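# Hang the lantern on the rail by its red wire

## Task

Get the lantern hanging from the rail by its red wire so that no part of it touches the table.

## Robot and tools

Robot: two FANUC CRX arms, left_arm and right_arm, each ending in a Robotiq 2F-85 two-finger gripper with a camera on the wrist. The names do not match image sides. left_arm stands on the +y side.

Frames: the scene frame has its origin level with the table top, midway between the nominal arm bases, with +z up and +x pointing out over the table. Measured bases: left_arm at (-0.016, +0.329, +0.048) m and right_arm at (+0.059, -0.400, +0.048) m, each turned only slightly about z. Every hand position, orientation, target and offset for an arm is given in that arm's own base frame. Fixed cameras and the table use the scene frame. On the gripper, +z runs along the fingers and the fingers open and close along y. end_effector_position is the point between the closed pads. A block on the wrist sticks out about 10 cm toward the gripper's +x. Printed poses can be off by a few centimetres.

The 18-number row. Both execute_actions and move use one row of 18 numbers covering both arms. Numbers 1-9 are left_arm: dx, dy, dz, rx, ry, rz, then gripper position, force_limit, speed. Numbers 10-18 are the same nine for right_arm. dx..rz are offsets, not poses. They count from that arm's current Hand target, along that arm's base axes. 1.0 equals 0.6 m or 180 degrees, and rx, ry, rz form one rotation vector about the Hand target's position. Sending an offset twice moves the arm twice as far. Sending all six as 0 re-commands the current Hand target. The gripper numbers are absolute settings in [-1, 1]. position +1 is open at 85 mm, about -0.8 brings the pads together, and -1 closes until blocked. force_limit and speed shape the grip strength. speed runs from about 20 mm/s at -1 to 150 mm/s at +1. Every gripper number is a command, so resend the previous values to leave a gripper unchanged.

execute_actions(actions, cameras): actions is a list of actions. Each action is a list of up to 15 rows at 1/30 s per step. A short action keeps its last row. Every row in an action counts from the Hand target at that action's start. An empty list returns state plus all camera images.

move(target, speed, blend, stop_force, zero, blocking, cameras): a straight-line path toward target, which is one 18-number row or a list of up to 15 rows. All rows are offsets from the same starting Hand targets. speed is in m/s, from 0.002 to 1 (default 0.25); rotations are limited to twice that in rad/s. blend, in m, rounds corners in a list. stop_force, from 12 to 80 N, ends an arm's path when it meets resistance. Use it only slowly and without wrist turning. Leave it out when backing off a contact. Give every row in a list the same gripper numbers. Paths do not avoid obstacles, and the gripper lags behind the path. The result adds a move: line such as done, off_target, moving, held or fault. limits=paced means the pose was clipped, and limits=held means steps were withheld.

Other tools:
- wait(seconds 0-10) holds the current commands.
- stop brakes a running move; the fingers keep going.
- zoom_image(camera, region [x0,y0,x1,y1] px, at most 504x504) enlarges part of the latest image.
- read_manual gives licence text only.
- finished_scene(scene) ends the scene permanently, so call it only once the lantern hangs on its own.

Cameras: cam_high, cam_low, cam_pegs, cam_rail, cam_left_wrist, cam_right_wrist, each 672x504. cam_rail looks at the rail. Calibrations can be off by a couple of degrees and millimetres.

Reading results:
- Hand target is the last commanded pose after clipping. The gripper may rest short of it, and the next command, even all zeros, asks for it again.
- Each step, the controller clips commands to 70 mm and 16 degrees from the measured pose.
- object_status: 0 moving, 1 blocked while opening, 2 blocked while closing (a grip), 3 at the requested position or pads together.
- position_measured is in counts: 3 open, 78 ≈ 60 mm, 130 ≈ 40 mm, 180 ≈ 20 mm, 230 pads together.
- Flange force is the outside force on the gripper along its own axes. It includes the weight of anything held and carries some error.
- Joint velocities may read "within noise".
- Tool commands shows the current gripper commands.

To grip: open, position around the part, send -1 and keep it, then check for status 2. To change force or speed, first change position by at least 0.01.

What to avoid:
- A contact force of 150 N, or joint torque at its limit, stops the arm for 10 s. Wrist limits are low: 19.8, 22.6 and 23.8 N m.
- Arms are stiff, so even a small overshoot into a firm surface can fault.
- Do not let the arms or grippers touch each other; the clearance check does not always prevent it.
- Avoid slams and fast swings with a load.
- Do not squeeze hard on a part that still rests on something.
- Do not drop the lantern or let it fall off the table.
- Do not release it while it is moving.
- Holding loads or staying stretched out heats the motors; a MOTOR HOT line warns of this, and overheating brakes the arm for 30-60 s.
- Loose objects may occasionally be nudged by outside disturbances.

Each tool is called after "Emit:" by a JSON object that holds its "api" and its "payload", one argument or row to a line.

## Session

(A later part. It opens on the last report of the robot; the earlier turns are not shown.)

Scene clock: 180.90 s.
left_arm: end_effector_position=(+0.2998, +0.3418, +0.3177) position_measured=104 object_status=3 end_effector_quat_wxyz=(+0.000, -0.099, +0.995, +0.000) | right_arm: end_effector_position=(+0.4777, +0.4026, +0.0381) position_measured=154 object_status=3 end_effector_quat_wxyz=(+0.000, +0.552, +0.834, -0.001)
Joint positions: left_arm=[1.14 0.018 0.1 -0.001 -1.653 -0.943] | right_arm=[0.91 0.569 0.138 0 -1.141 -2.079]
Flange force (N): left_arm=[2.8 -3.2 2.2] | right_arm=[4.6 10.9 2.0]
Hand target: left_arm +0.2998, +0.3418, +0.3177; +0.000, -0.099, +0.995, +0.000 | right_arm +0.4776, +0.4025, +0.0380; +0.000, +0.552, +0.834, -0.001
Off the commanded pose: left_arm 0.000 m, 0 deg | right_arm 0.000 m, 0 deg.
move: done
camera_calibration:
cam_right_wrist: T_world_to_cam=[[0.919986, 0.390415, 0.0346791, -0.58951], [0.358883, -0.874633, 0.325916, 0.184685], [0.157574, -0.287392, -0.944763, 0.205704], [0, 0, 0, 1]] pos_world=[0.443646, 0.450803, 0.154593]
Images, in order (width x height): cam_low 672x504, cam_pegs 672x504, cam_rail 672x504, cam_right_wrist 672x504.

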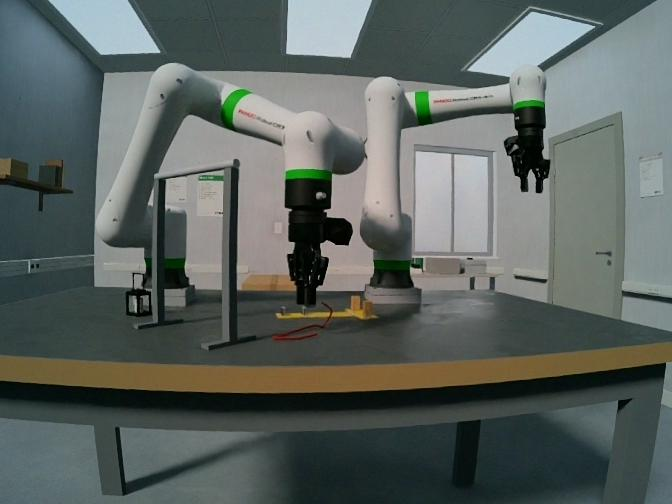

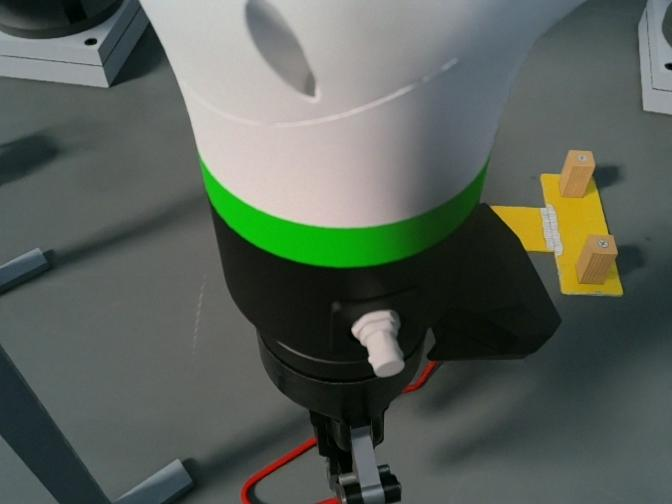

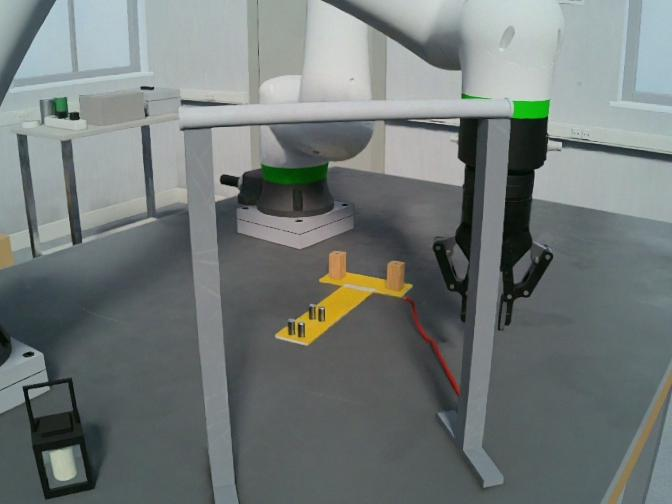

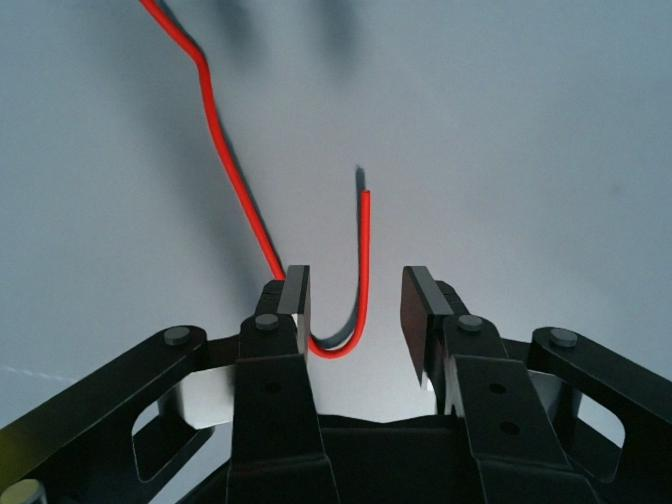

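Emit:
{"api": "move", "payload": {
  "target": [0,0,0,0,0,0,0.2,0,-0.5,0.005,0.002,-0.1015,0,0,0,-0.5,-0.5,0],
  "speed": 0.08,
  "cameras": ["cam_right_wrist"]
}}

Emit:
{"api": "move", "payload": {
  "target": [
    [0,0,0,0,0,0,0.2,0,-0.5,0,0,0,0,0,0,-1,1,-0.5],
    [0,0,0,0,0,0,0.2,0,-0.5,0,0,0.2,0,0,0,-1,1,-0.5]
  ],
  "speed": 0.06,
  "cameras": ["cam_right_wrist","cam_low","cam_rail","cam_pegs"]
}}

Scene clock: 182.40 s.
left_arm: end_effector_position=(+0.2998, +0.3418, +0.3177) position_measured=104 object_status=3 end_effector_quat_wxyz=(+0.000, -0.099, +0.995, +0.000) | right_arm: end_effector_position=(+0.4806, +0.4038, -0.0229) position_measured=192 object_status=3 end_effector_quat_wxyz=(+0.000, +0.552, +0.834, -0.001)
Joint positions: left_arm=[1.14 0.018 0.1 -0.001 -1.653 -0.943] | right_arm=[0.907 0.646 0.101 0 -1.028 -2.077]
Flange force (N): left_arm=[2.7 -3.1 2.0] | right_arm=[4.8 10.2 2.7]
Hand target: left_arm +0.2998, +0.3418, +0.3177; +0.000, -0.099, +0.995, +0.000 | right_arm +0.4806, +0.4037, -0.0229; +0.000, +0.552, +0.834, -0.001
Off the commanded pose: left_arm 0.000 m, 0 deg | right_arm 0.000 m, 0 deg.
move: done
camera_calibration:
cam_right_wrist: T_world_to_cam=[[0.919958, 0.390494, 0.0345117, -0.590543], [0.358998, -0.874566, 0.325967, 0.204456], [0.157471, -0.287486, -0.944751, 0.148144], [0, 0, 0, 1]] pos_world=[0.446547, 0.452003, 0.0936936]
Images, in order (width x height): cam_right_wrist 672x504.

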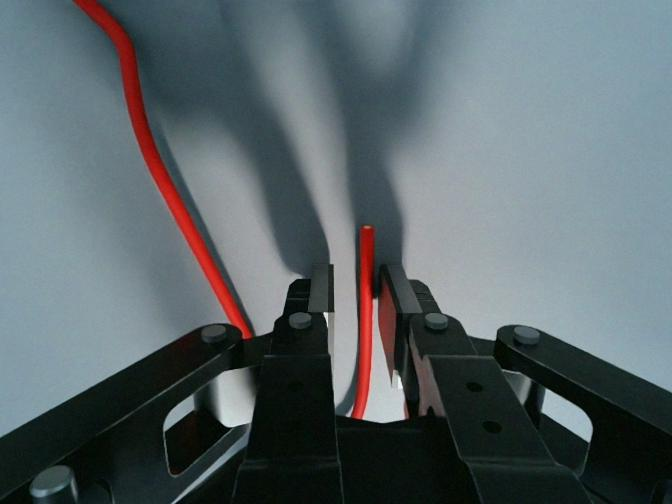

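Scene clock: 185.37 s.
left_arm: end_effector_position=(+0.2998, +0.3418, +0.3177) position_measured=104 object_status=3 end_effector_quat_wxyz=(+0.000, -0.099, +0.995, +0.000) | right_arm: end_effector_position=(+0.4806, +0.4037, +0.0971) position_measured=229 object_status=2 end_effector_quat_wxyz=(+0.000, +0.552, +0.834, -0.001)
Joint positions: left_arm=[1.14 0.018 0.1 -0.001 -1.653 -0.943] | right_arm=[0.907 0.524 0.215 0 -1.264 -2.077]
Flange force (N): left_arm=[2.6 -3.0 2.1] | right_arm=[5.7 11.3 -0.1]
Hand target: left_arm +0.2998, +0.3418, +0.3177; +0.000, -0.099, +0.995, +0.000 | right_arm +0.4806, +0.4037, +0.0971; +0.000, +0.552, +0.834, -0.001
Off the commanded pose: left_arm 0.000 m, 0 deg | right_arm 0.000 m, 0 deg.
move: done
camera_calibration:
cam_right_wrist: T_world_to_cam=[[0.919964, 0.390484, 0.0344748, -0.594671], [0.358986, -0.874541, 0.326049, 0.165349], [0.157467, -0.287578, -0.944724, 0.261457], [0, 0, 0, 1]] pos_world=[0.446547, 0.452003, 0.213594]
Images, in order (width x height): cam_low 672x504, cam_pegs 672x504, cam_rail 672x504, cam_right_wrist 672x504.

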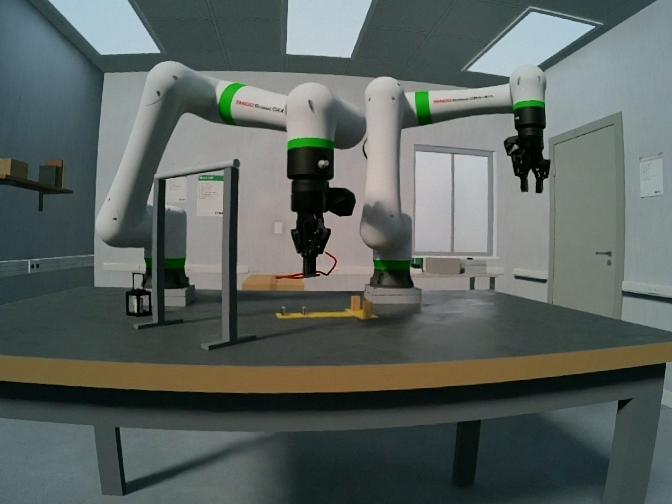

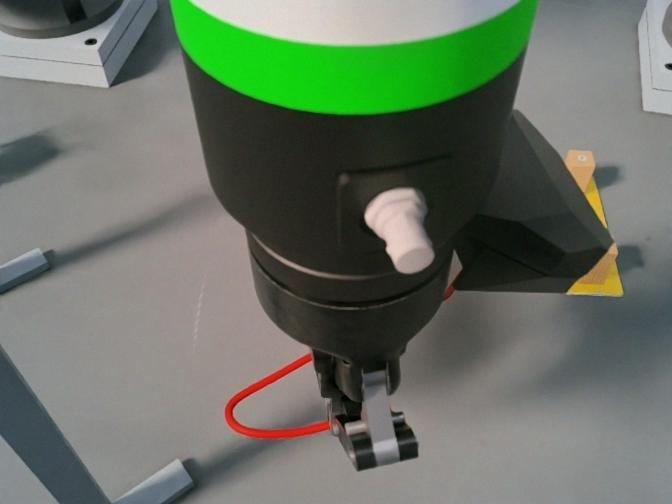

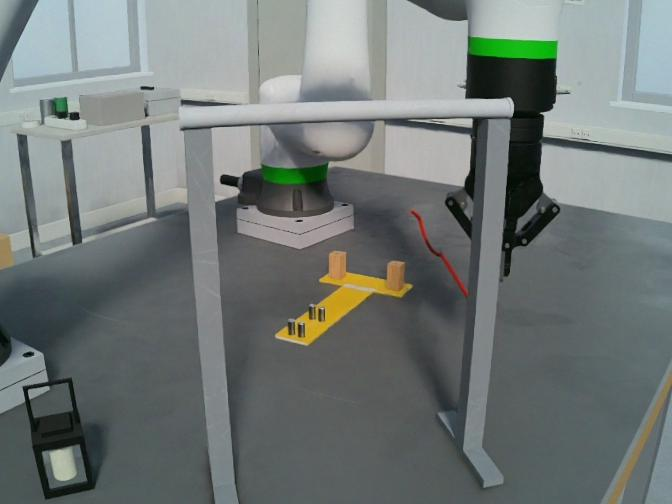

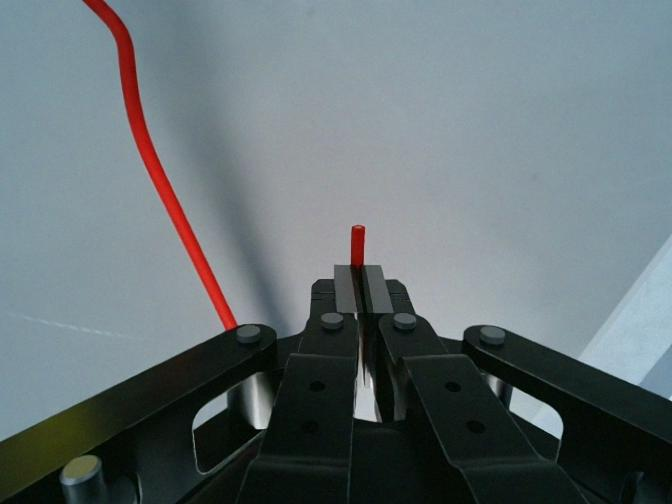

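Emit:
{"api": "zoom_image", "payload": {
  "camera": "cam_low",
  "region": [260, 230, 370, 300]
}}

Emit:
{"api": "zoom_image", "payload": {
  "camera": "cam_rail",
  "region": [380, 190, 520, 310]
}}

Scaled by 4.582 from the camera's 672x504 image, which has a finer 960x720 frame.

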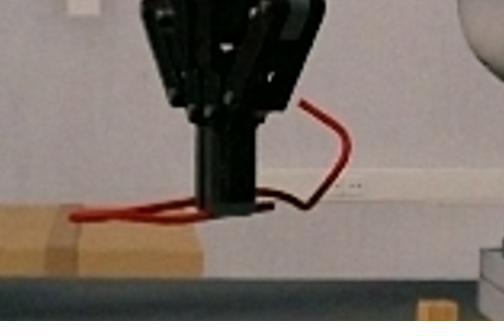

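Scaled by 3.600 from the camera's 672x504 image, which has a finer 960x720 frame.

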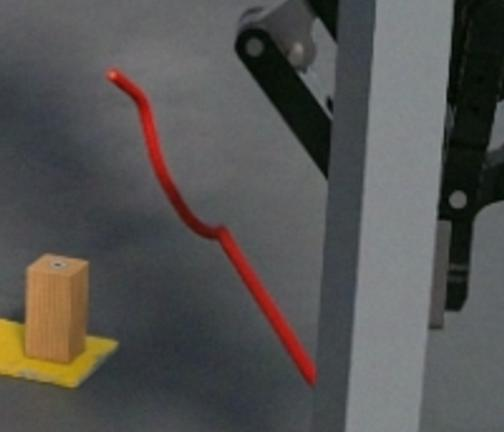

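Emit:
{"api": "move", "payload": {
  "target": [0,0,0,0,0,0,0.2,0,-0.5,0,0,-0.197,0,0,0,-1,1,-0.5],
  "speed": 0.1
}}

Emit:
{"api": "move", "payload": {
  "target": [
    [0,0,0,0,0,0,0.2,0,-0.5,0,0,0,0,0,0,-0.5,-0.5,-1],
    [0,0,0,0,0,0,0.2,0,-0.5,0,0,0.3,0,0,0,-0.5,-0.5,-1],
    [0,0,0,0,0,0,0.2,0,-0.5,-0.35,-0.55,0.5,0,0,-0.3,0.3,-0.5,-1]
  ],
  "speed": 0.25,
  "blend": [0,0.02,0],
  "cameras": ["cam_right_wrist","cam_low","cam_rail","cam_high"]
}}

Scene clock: 190.43 s.
left_arm: end_effector_position=(+0.2998, +0.3418, +0.3177) position_measured=104 object_status=3 end_effector_quat_wxyz=(+0.000, -0.099, +0.995, +0.000) | right_arm: end_effector_position=(+0.4806, +0.4038, -0.0211) position_measured=229 object_status=2 end_effector_quat_wxyz=(+0.000, +0.552, +0.834, -0.001)
Joint positions: left_arm=[1.14 0.018 0.1 -0.001 -1.653 -0.943] | right_arm=[0.907 0.644 0.102 0 -1.031 -2.077]
Flange force (N): left_arm=[2.8 -3.2 1.8] | right_arm=[5.1 10.5 3.0]
Hand target: left_arm +0.2998, +0.3418, +0.3177; +0.000, -0.099, +0.995, +0.000 | right_arm +0.4806, +0.4037, -0.0211; +0.000, +0.552, +0.834, -0.001
Off the commanded pose: left_arm 0.000 m, 0 deg | right_arm 0.000 m, 0 deg.
move: done

Scene clock: 196.63 s.
left_arm: end_effector_position=(+0.2998, +0.3418, +0.3177) position_measured=104 object_status=3 end_effector_quat_wxyz=(+0.000, -0.099, +0.995, +0.000) | right_arm: end_effector_position=(+0.2706, +0.0737, +0.2789) position_measured=91 object_status=0 end_effector_quat_wxyz=(+0.000, +0.870, +0.493, -0.001)
Joint positions: left_arm=[1.14 0.018 0.1 -0.001 -1.653 -0.943] | right_arm=[0.747 -0.452 -0.365 -0.001 -1.66 -2.858]
Flange force (N): left_arm=[2.5 -3.2 2.0] | right_arm=[4.2 -1.3 -3.7]
Hand target: left_arm +0.2998, +0.3418, +0.3177; +0.000, -0.099, +0.995, +0.000 | right_arm +0.2706, +0.0737, +0.2789; +0.000, +0.870, +0.493, -0.001
Off the commanded pose: left_arm 0.000 m, 0 deg | right_arm 0.000 m, 0 deg.
move: done
camera_calibration:
cam_right_wrist: T_world_to_cam=[[0.856639, -0.514758, 0.0345595, -0.195035], [-0.496551, -0.804452, 0.326027, 0.119269], [-0.140024, -0.296448, -0.944728, 0.452552], [0, 0, 0, 1]] pos_world=[0.289666, 0.129709, 0.395394]
Images, in order (width x height): cam_high 672x504, cam_low 672x504, cam_rail 672x504, cam_right_wrist 672x504.

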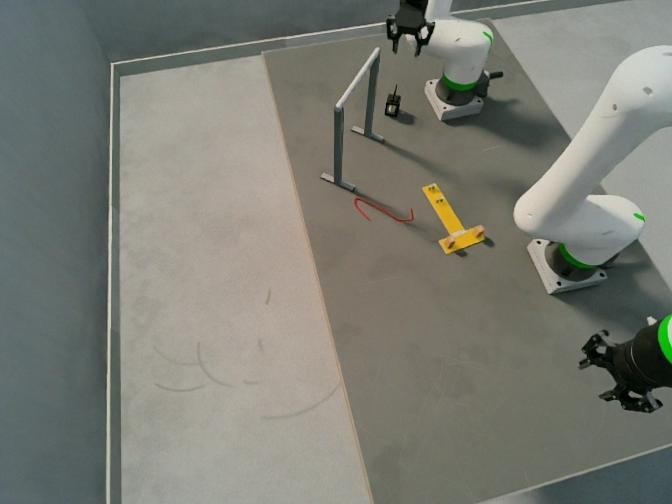

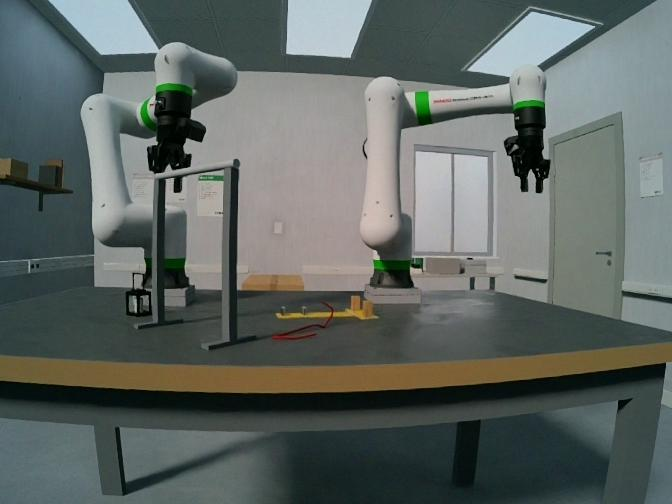

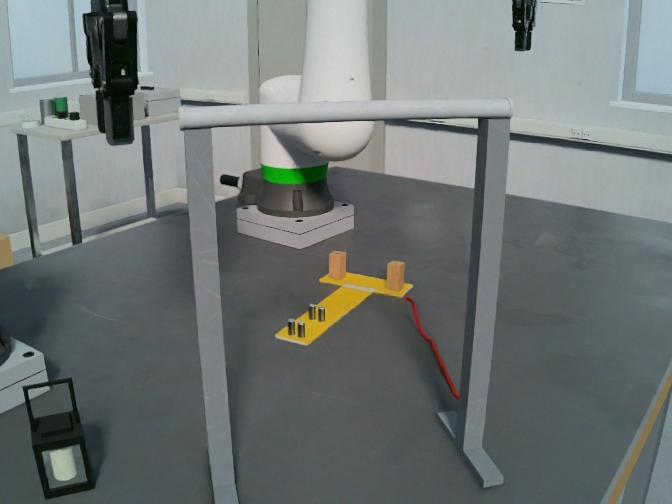

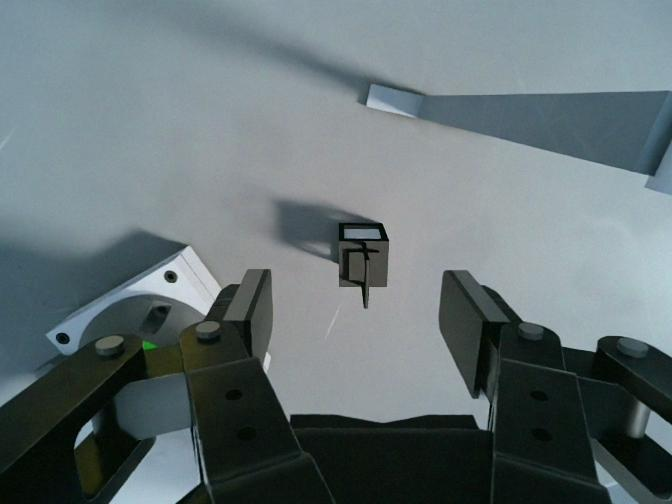

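Emit:
{"api": "move", "payload": {
  "target": [0,0,0,0,0,0,0.2,0,-0.5,-0.0367,-0.1503,-0.28,0,0,0,0.7,-0.5,0],
  "speed": 0.2,
  "cameras": ["cam_right_wrist","cam_rail"]
}}

Scene clock: 198.30 s.
left_arm: end_effector_position=(+0.2998, +0.3418, +0.3177) position_measured=104 object_status=3 end_effector_quat_wxyz=(+0.000, -0.099, +0.995, +0.000) | right_arm: end_effector_position=(+0.2486, -0.0164, +0.1109) position_measured=41 object_status=3 end_effector_quat_wxyz=(+0.000, +0.870, +0.493, -0.001)
Joint positions: left_arm=[1.14 0.018 0.1 -0.001 -1.653 -0.943] | right_arm=[0.482 -0.509 -0.791 -0.001 -1.291 -2.593]
Flange force (N): left_arm=[2.3 -2.6 1.6] | right_arm=[5.2 -0.7 -2.5]
Hand target: left_arm +0.2998, +0.3418, +0.3177; +0.000, -0.099, +0.995, +0.000 | right_arm +0.2486, -0.0164, +0.1109; +0.000, +0.870, +0.493, -0.001
Off the commanded pose: left_arm 0.000 m, 0 deg | right_arm 0.000 m, 0 deg.
move: done
camera_calibration:
cam_right_wrist: T_world_to_cam=[[0.856639, -0.514758, 0.0345595, -0.216728], [-0.496551, -0.804452, 0.326027, 0.0905063], [-0.140024, -0.296448, -0.944728, 0.264003], [0, 0, 0, 1]] pos_world=[0.267566, 0.0395087, 0.227394]
Images, in order (width x height): cam_rail 672x504, cam_right_wrist 672x504.

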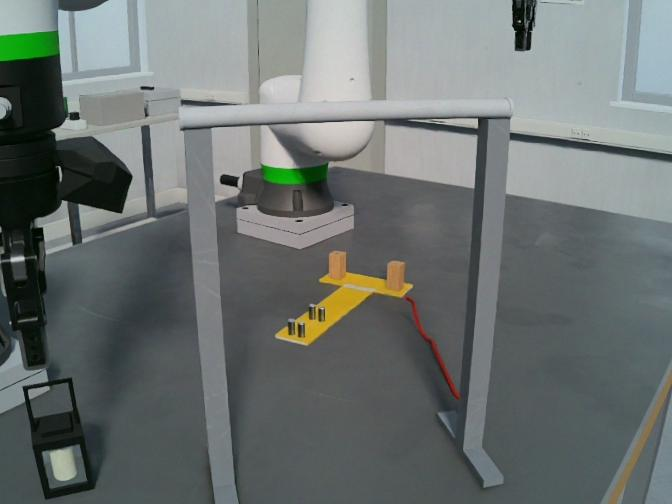

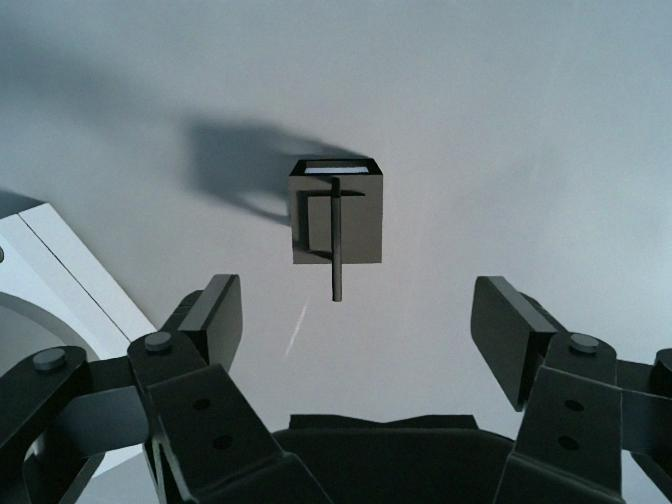

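Emit:
{"api": "wait", "payload": {
  "seconds": 0,
  "cameras": ["cam_right_wrist","cam_high","cam_rail"]
}}

Scene clock: 199.37 s.
left_arm: end_effector_position=(+0.2998, +0.3418, +0.3177) position_measured=104 object_status=3 end_effector_quat_wxyz=(+0.000, -0.099, +0.995, +0.000) | right_arm: end_effector_position=(+0.2486, -0.0164, +0.1109) position_measured=41 object_status=3 end_effector_quat_wxyz=(+0.000, +0.870, +0.493, -0.001)
Joint positions: left_arm=[1.14 0.018 0.1 -0.001 -1.653 -0.943] | right_arm=[0.482 -0.509 -0.791 -0.001 -1.291 -2.593]
Flange force (N): left_arm=[2.3 -3.2 1.6] | right_arm=[4.8 -1.2 -2.9]
Hand target: left_arm +0.2998, +0.3418, +0.3177; +0.000, -0.099, +0.995, +0.000 | right_arm +0.2486, -0.0164, +0.1109; +0.000, +0.870, +0.493, -0.001
Tool commands: left_gripper/position=+0.2 left_gripper/force_limit=+0.0 left_gripper/speed=-0.5 right_gripper/position=+0.7 right_gripper/force_limit=-0.5 right_gripper/speed=+0.0
Off the commanded pose: left_arm 0.000 m, 0 deg | right_arm 0.000 m, 0 deg.
camera_calibration:
cam_right_wrist: T_world_to_cam=[[0.856639, -0.514758, 0.0345595, -0.216728], [-0.496551, -0.804452, 0.326027, 0.0905063], [-0.140024, -0.296448, -0.944728, 0.264003], [0, 0, 0, 1]] pos_world=[0.267566, 0.0395087, 0.227394]
Images, in order (width x height): cam_high 672x504, cam_rail 672x504, cam_right_wrist 672x504.

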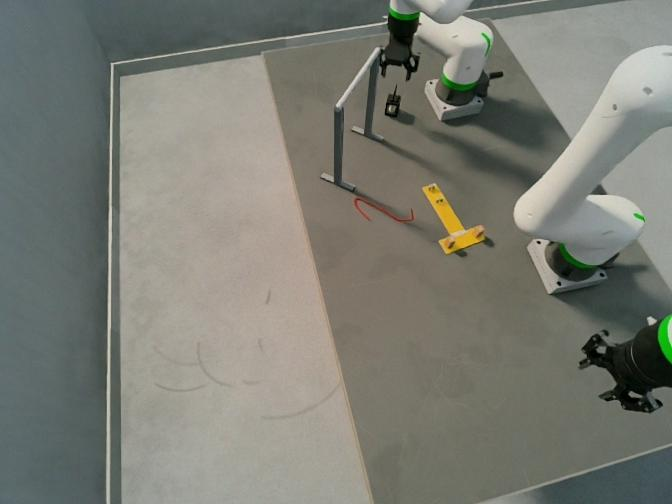

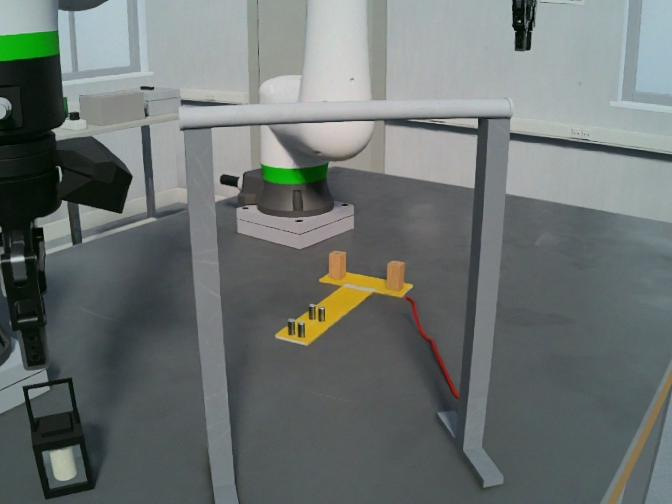

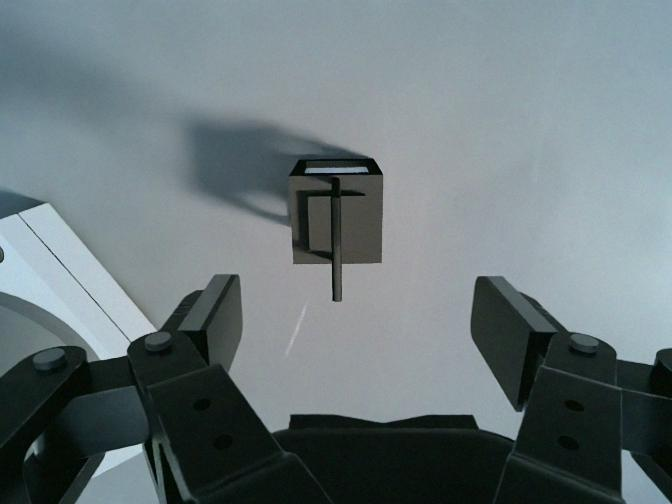

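Emit:
{"api": "move", "payload": {
  "target": [
    [0,0,0,0,0,0,0.2,0,-0.5,-0.005,0.0033,-0.1648,0,0,0,0.7,-0.5,0]
  ],
  "speed": 0.08
}}

Emit:
{"api": "move", "payload": {
  "target": [
    [0,0,0,0,0,0,0.2,0,-0.5,0,0,0,0,0,0,-1,-1,-1],
    [0,0,0,0,0,0,0.2,0,-0.5,0,0,0.05,0,0,0,-1,-1,-1]
  ],
  "speed": 0.05,
  "cameras": ["cam_right_wrist","cam_rail"]
}}

Scene clock: 202.67 s.
left_arm: end_effector_position=(+0.2998, +0.3418, +0.3177) position_measured=104 object_status=3 end_effector_quat_wxyz=(+0.000, -0.099, +0.995, +0.000) | right_arm: end_effector_position=(+0.2456, -0.0144, +0.0120) position_measured=41 object_status=3 end_effector_quat_wxyz=(+0.000, +0.870, +0.492, -0.001)
Joint positions: left_arm=[1.14 0.018 0.1 -0.001 -1.653 -0.943] | right_arm=[0.497 -0.36 -0.964 -0.001 -0.968 -2.608]
Flange force (N): left_arm=[2.6 -2.9 2.2] | right_arm=[6.4 -1.0 -0.5]
Hand target: left_arm +0.2998, +0.3418, +0.3177; +0.000, -0.099, +0.995, +0.000 | right_arm +0.2456, -0.0145, +0.0120; +0.000, +0.870, +0.493, -0.001
Off the commanded pose: left_arm 0.000 m, 0 deg | right_arm 0.000 m, 0 deg.
move: done

Scene clock: 205.30 s.
left_arm: end_effector_position=(+0.2998, +0.3418, +0.3177) position_measured=104 object_status=3 end_effector_quat_wxyz=(+0.000, -0.099, +0.995, +0.000) | right_arm: end_effector_position=(+0.2456, -0.0145, +0.0420) position_measured=116 object_status=2 end_effector_quat_wxyz=(+0.000, +0.870, +0.493, -0.001)
Joint positions: left_arm=[1.14 0.018 0.1 -0.001 -1.653 -0.943] | right_arm=[0.497 -0.424 -0.919 -0.001 -1.078 -2.608]
Flange force (N): left_arm=[2.3 -3.1 1.6] | right_arm=[4.3 2.1 0.5]
Hand target: left_arm +0.2998, +0.3418, +0.3177; +0.000, -0.099, +0.995, +0.000 | right_arm +0.2456, -0.0145, +0.0420; +0.000, +0.870, +0.493, -0.001
Off the commanded pose: left_arm 0.000 m, 0 deg | right_arm 0.000 m, 0 deg.
move: done
camera_calibration:
cam_right_wrist: T_world_to_cam=[[0.856725, -0.514619, 0.0345028, -0.210768], [-0.496404, -0.804542, 0.326031, 0.113052], [-0.140023, -0.296446, -0.944729, 0.199084], [0, 0, 0, 1]] pos_world=[0.264566, 0.041508, 0.158494]
Images, in order (width x height): cam_rail 672x504, cam_right_wrist 672x504.

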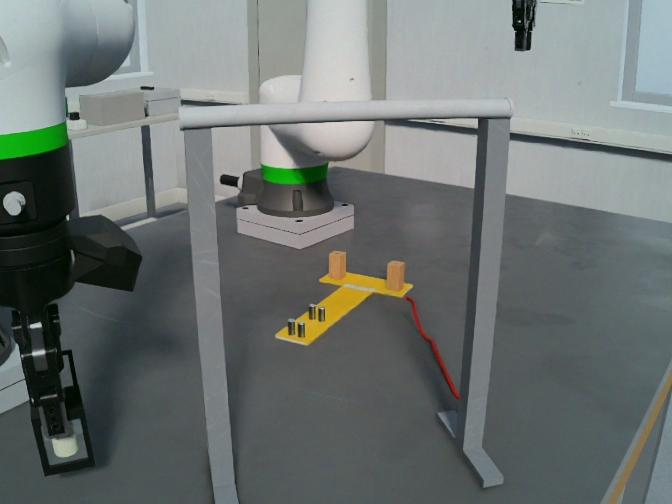

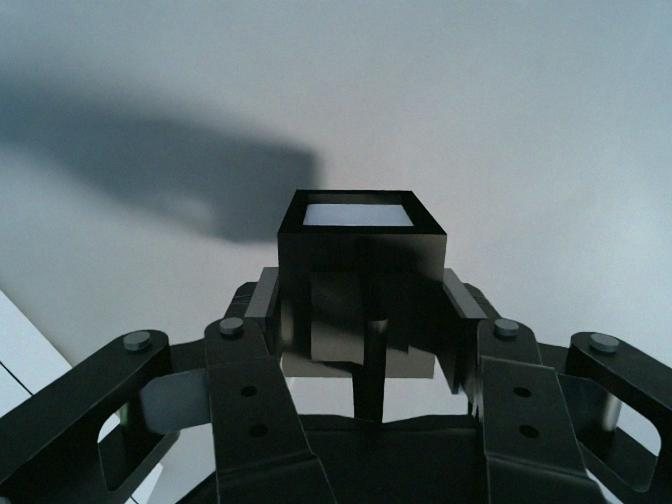

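Emit:
{"api": "move", "payload": {
  "target": [
    [0,0,0,0,0,0,0.2,0,-0.5,-0.02,0.18,0.09,0,0,0.1,-1,-1,-1],
    [0,0,0,0,0,0,0.2,0,-0.5,0.02,0.30,0.09,0,0,0.18,-1,-1,-1],
    [0,0,0,0,0,0,0.2,0,-0.5,0.19,0.425,0.09,0,0,0.233,-1,-1,-1]
  ],
  "speed": 0.15,
  "blend": 0.03,
  "cameras": ["cam_right_wrist","cam_rail","cam_high"]
}}

Scene clock: 208.77 s.
left_arm: end_effector_position=(+0.2998, +0.3418, +0.3177) position_measured=104 object_status=3 end_effector_quat_wxyz=(+0.000, -0.099, +0.995, +0.000) | right_arm: end_effector_position=(+0.3596, +0.2405, +0.0960) position_measured=116 object_status=2 end_effector_quat_wxyz=(+0.000, +0.636, +0.771, -0.001)
Joint positions: left_arm=[1.14 0.018 0.1 -0.001 -1.653 -0.943] | right_arm=[0.895 0.062 -0.385 0 -1.126 -2.274]
Flange force (N): left_arm=[2.5 -3.2 1.7] | right_arm=[5.1 4.8 1.4]
Hand target: left_arm +0.2998, +0.3418, +0.3177; +0.000, -0.099, +0.995, +0.000 | right_arm +0.3596, +0.2405, +0.0960; +0.000, +0.636, +0.771, -0.001
Off the commanded pose: left_arm 0.000 m, 0 deg | right_arm 0.000 m, 0 deg.
move: done
camera_calibration:
cam_right_wrist: T_world_to_cam=[[0.981256, 0.189588, 0.0345402, -0.393284], [0.16826, -0.930265, 0.326032, 0.148386], [0.0939432, -0.314109, -0.944728, 0.261862], [0, 0, 0, 1]] pos_world=[0.336345, 0.294853, 0.212594]
Images, in order (width x height): cam_high 672x504, cam_rail 672x504, cam_right_wrist 672x504.

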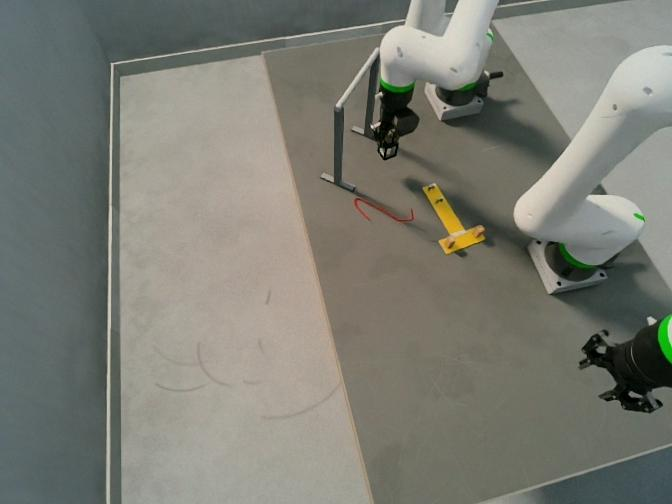

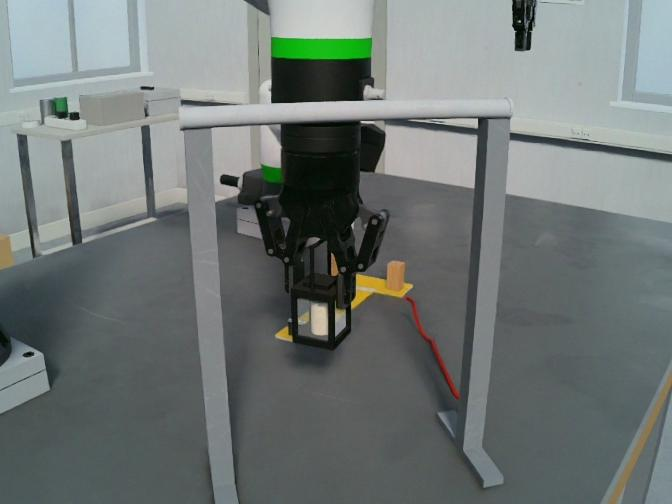

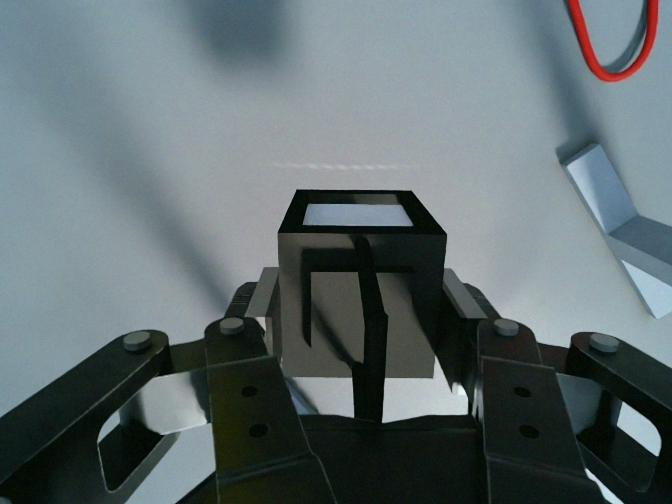

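Emit:
{"api": "move", "payload": {
  "target": [
    [0,0,0,0,0,0,0.2,0,-0.5,0,0,-0.12,0,0,0,-1,-1,-1],
    [0,0,0,0,0,0,0.2,0,-0.5,0,0,-0.139,0,0,0,-1,-1,-1]
  ],
  "speed": [0.1,0.02]
}}

Emit:
{"api": "move", "payload": {
  "target": [
    [0,0,0,0,0,0,0.2,0,-0.5,0,0,0,0,0,0,0.7,-0.5,-0.7],
    [0,0,0,0,0,0,0.2,0,-0.5,0,0,0.18,0,0,0,0.7,-0.5,-0.7]
  ],
  "speed": 0.12,
  "cameras": ["cam_right_wrist"]
}}

Emit:
{"api": "move", "payload": {
  "target": [0,0,0,0,0,0,0.2,0,-0.5,0.2017,0.272,0,0,0,0.094,-0.5,-0.5,0],
  "cameras": ["cam_right_wrist"]
}}

Scene clock: 210.80 s.
left_arm: end_effector_position=(+0.2998, +0.3418, +0.3177) position_measured=104 object_status=3 end_effector_quat_wxyz=(+0.000, -0.099, +0.995, +0.000) | right_arm: end_effector_position=(+0.3596, +0.2406, +0.0126) position_measured=116 object_status=2 end_effector_quat_wxyz=(+0.000, +0.636, +0.771, -0.001)
Joint positions: left_arm=[1.14 0.018 0.1 -0.001 -1.653 -0.943] | right_arm=[0.895 0.18 -0.479 0 -0.914 -2.274]
Flange force (N): left_arm=[2.1 -3.2 2.1] | right_arm=[4.7 4.8 2.6]
Hand target: left_arm +0.2998, +0.3418, +0.3177; +0.000, -0.099, +0.995, +0.000 | right_arm +0.3596, +0.2405, +0.0126; +0.000, +0.636, +0.771, -0.001
Off the commanded pose: left_arm 0.000 m, 0 deg | right_arm 0.000 m, 0 deg.
move: done

Scene clock: 213.07 s.
left_arm: end_effector_position=(+0.2998, +0.3418, +0.3177) position_measured=104 object_status=3 end_effector_quat_wxyz=(+0.000, -0.099, +0.995, +0.000) | right_arm: end_effector_position=(+0.3596, +0.2405, +0.1206) position_measured=41 object_status=3 end_effector_quat_wxyz=(+0.000, +0.636, +0.771, -0.001)
Joint positions: left_arm=[1.14 0.018 0.1 -0.001 -1.653 -0.943] | right_arm=[0.895 0.036 -0.349 0 -1.187 -2.274]
Flange force (N): left_arm=[2.9 -3.5 1.9] | right_arm=[4.9 5.4 -0.6]
Hand target: left_arm +0.2998, +0.3418, +0.3177; +0.000, -0.099, +0.995, +0.000 | right_arm +0.3596, +0.2405, +0.1206; +0.000, +0.636, +0.771, -0.001
Off the commanded pose: left_arm 0.000 m, 0 deg | right_arm 0.000 m, 0 deg.
move: done
camera_calibration:
cam_right_wrist: T_world_to_cam=[[0.981228, 0.189728, 0.0345769, -0.394171], [0.168367, -0.930197, 0.326169, 0.14031], [0.0940467, -0.314224, -0.944679, 0.284996], [0, 0, 0, 1]] pos_world=[0.336345, 0.294853, 0.237094]
Images, in order (width x height): cam_right_wrist 672x504.

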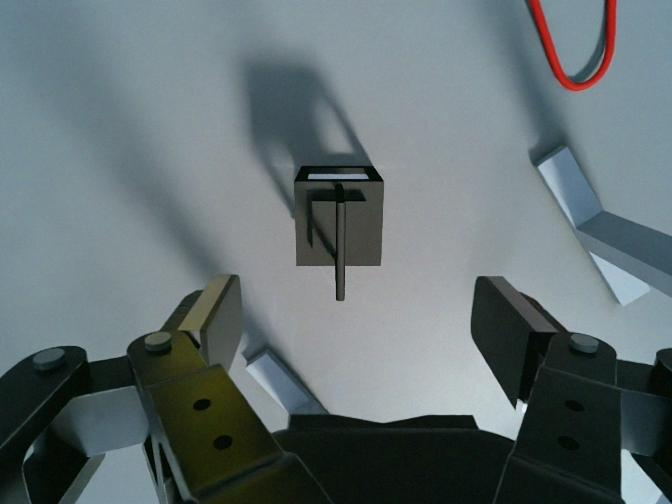

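Scene clock: 214.43 s.
left_arm: end_effector_position=(+0.2998, +0.3418, +0.3177) position_measured=104 object_status=3 end_effector_quat_wxyz=(+0.000, -0.099, +0.995, +0.000) | right_arm: end_effector_position=(+0.4806, +0.4037, +0.1206) position_measured=192 object_status=3 end_effector_quat_wxyz=(+0.000, +0.516, +0.857, -0.001)
Joint positions: left_arm=[1.14 0.018 0.1 -0.001 -1.653 -0.943] | right_arm=[0.908 0.507 0.247 0 -1.313 -1.992]
Flange force (N): left_arm=[2.6 -3.1 2.2] | right_arm=[5.1 14.1 -1.1]
Hand target: left_arm +0.2998, +0.3418, +0.3177; +0.000, -0.099, +0.995, +0.000 | right_arm +0.4806, +0.4037, +0.1206; +0.000, +0.516, +0.857, -0.001
Off the commanded pose: left_arm 0.000 m, 0 deg | right_arm 0.000 m, 0 deg.
move: done
camera_calibration:
cam_right_wrist: T_world_to_cam=[[0.883567, 0.467027, 0.034572, -0.608892], [0.43177, -0.840998, 0.326032, 0.109129], [0.181341, -0.273144, -0.944726, 0.26645], [0, 0, 0, 1]] pos_world=[0.44256, 0.448925, 0.237194]
Images, in order (width x height): cam_right_wrist 672x504.

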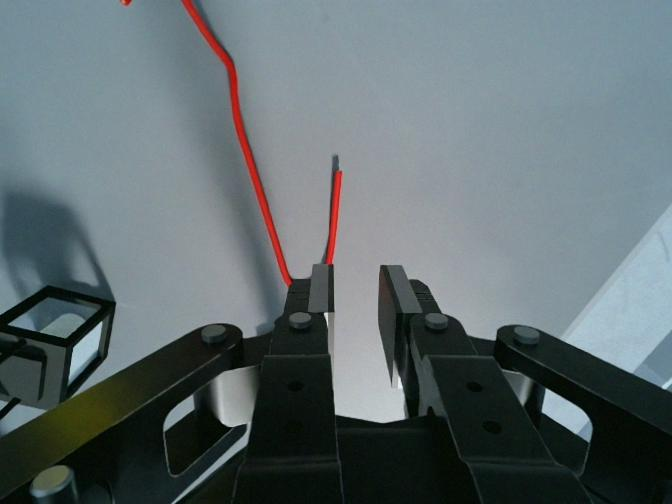

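Emit:
{"api": "move", "payload": {
  "target": [
    [0,0,0,0,0,0,0.2,0,-0.5,0.007,-0.024,-0.12,0,0,-0.028,-0.5,-0.5,0]
  ],
  "speed": 0.12,
  "cameras": ["cam_right_wrist"]
}}

Scene clock: 215.73 s.
left_arm: end_effector_position=(+0.2998, +0.3418, +0.3177) position_measured=104 object_status=3 end_effector_quat_wxyz=(+0.000, -0.099, +0.995, +0.000) | right_arm: end_effector_position=(+0.4847, +0.3894, +0.0486) position_measured=192 object_status=3 end_effector_quat_wxyz=(+0.000, +0.553, +0.833, -0.001)
Joint positions: left_arm=[1.14 0.018 0.1 -0.001 -1.653 -0.943] | right_arm=[0.887 0.552 0.138 0 -1.158 -2.06]
Flange force (N): left_arm=[2.5 -3.0 1.8] | right_arm=[4.7 9.9 1.6]
Hand target: left_arm +0.2998, +0.3418, +0.3177; +0.000, -0.099, +0.995, +0.000 | right_arm +0.4848, +0.3893, +0.0486; +0.000, +0.553, +0.833, -0.001
Off the commanded pose: left_arm 0.000 m, 0 deg | right_arm 0.000 m, 0 deg.
move: done
camera_calibration:
cam_right_wrist: T_world_to_cam=[[0.921241, 0.387462, 0.0344583, -0.590655], [0.356166, -0.875802, 0.325756, 0.16905], [0.156397, -0.287827, -0.944826, 0.211583], [0, 0, 0, 1]] pos_world=[0.450835, 0.43781, 0.165193]
Images, in order (width x height): cam_right_wrist 672x504.

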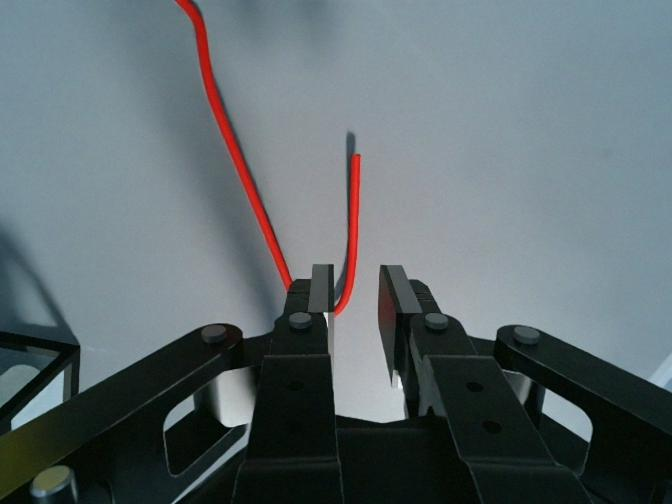

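Emit:
{"api": "move", "payload": {
  "target": [
    [0,0,0,0,0,0,0.2,0,-0.5,-0.005,0.0133,-0.09,0,0,0,-0.5,-0.5,0],
    [0,0,0,0,0,0,0.2,0,-0.5,-0.005,0.0133,-0.1205,0,0,0,-0.5,-0.5,0]
  ],
  "speed": [0.08,0.03]
}}

Emit:
{"api": "move", "payload": {
  "target": [
    [0,0,0,0,0,0,0.2,0,-0.5,0,0,0,0,0,0,-1,1,-0.5],
    [0,0,0,0,0,0,0.2,0,-0.5,0,0,0.2,0,0,0,-1,1,-0.5]
  ],
  "speed": 0.12,
  "cameras": ["cam_right_wrist","cam_rail","cam_pegs"]
}}

Scene clock: 217.73 s.
left_arm: end_effector_position=(+0.2998, +0.3418, +0.3177) position_measured=104 object_status=3 end_effector_quat_wxyz=(+0.000, -0.099, +0.995, +0.000) | right_arm: end_effector_position=(+0.4818, +0.3973, -0.0237) position_measured=192 object_status=3 end_effector_quat_wxyz=(+0.000, +0.553, +0.833, -0.001)
Joint positions: left_arm=[1.14 0.018 0.1 -0.001 -1.653 -0.943] | right_arm=[0.899 0.64 0.09 0 -1.022 -2.072]
Flange force (N): left_arm=[2.2 -3.0 1.7] | right_arm=[4.8 10.2 2.8]
Hand target: left_arm +0.2998, +0.3418, +0.3177; +0.000, -0.099, +0.995, +0.000 | right_arm +0.4818, +0.3973, -0.0237; +0.000, +0.553, +0.833, -0.001
Off the commanded pose: left_arm 0.000 m, 0 deg | right_arm 0.000 m, 0 deg.
move: done

Scene clock: 219.77 s.
left_arm: end_effector_position=(+0.2998, +0.3418, +0.3177) position_measured=104 object_status=3 end_effector_quat_wxyz=(+0.000, -0.099, +0.995, +0.000) | right_arm: end_effector_position=(+0.4818, +0.3973, +0.0963) position_measured=229 object_status=2 end_effector_quat_wxyz=(+0.000, +0.553, +0.833, -0.001)
Joint positions: left_arm=[1.14 0.018 0.1 -0.001 -1.653 -0.943] | right_arm=[0.899 0.516 0.202 0 -1.259 -2.072]
Flange force (N): left_arm=[2.6 -3.3 2.3] | right_arm=[5.1 10.4 0.5]
Hand target: left_arm +0.2998, +0.3418, +0.3177; +0.000, -0.099, +0.995, +0.000 | right_arm +0.4818, +0.3973, +0.0963; +0.000, +0.553, +0.833, -0.001
Off the commanded pose: left_arm 0.000 m, 0 deg | right_arm 0.000 m, 0 deg.
move: done
camera_calibration:
cam_right_wrist: T_world_to_cam=[[0.921197, 0.387563, 0.0344978, -0.592719], [0.356188, -0.875652, 0.326135, 0.161338], [0.156606, -0.288147, -0.944693, 0.259306], [0, 0, 0, 1]] pos_world=[0.447935, 0.445711, 0.212794]
Images, in order (width x height): cam_pegs 672x504, cam_rail 672x504, cam_right_wrist 672x504.

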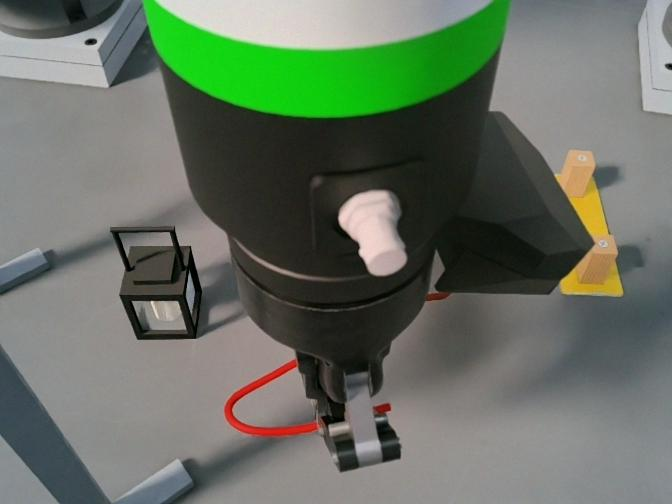

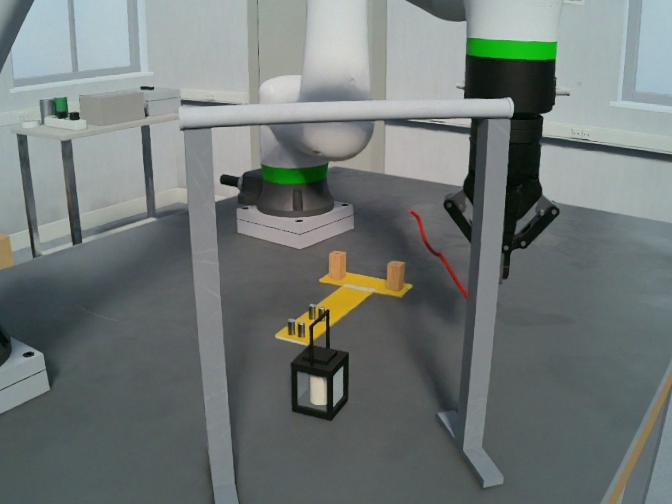

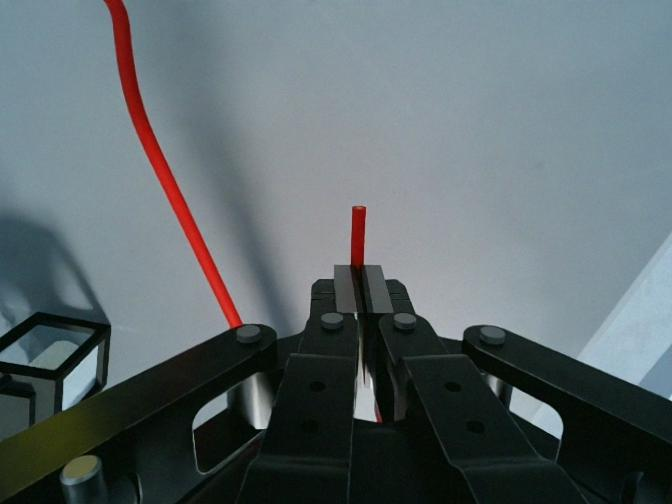

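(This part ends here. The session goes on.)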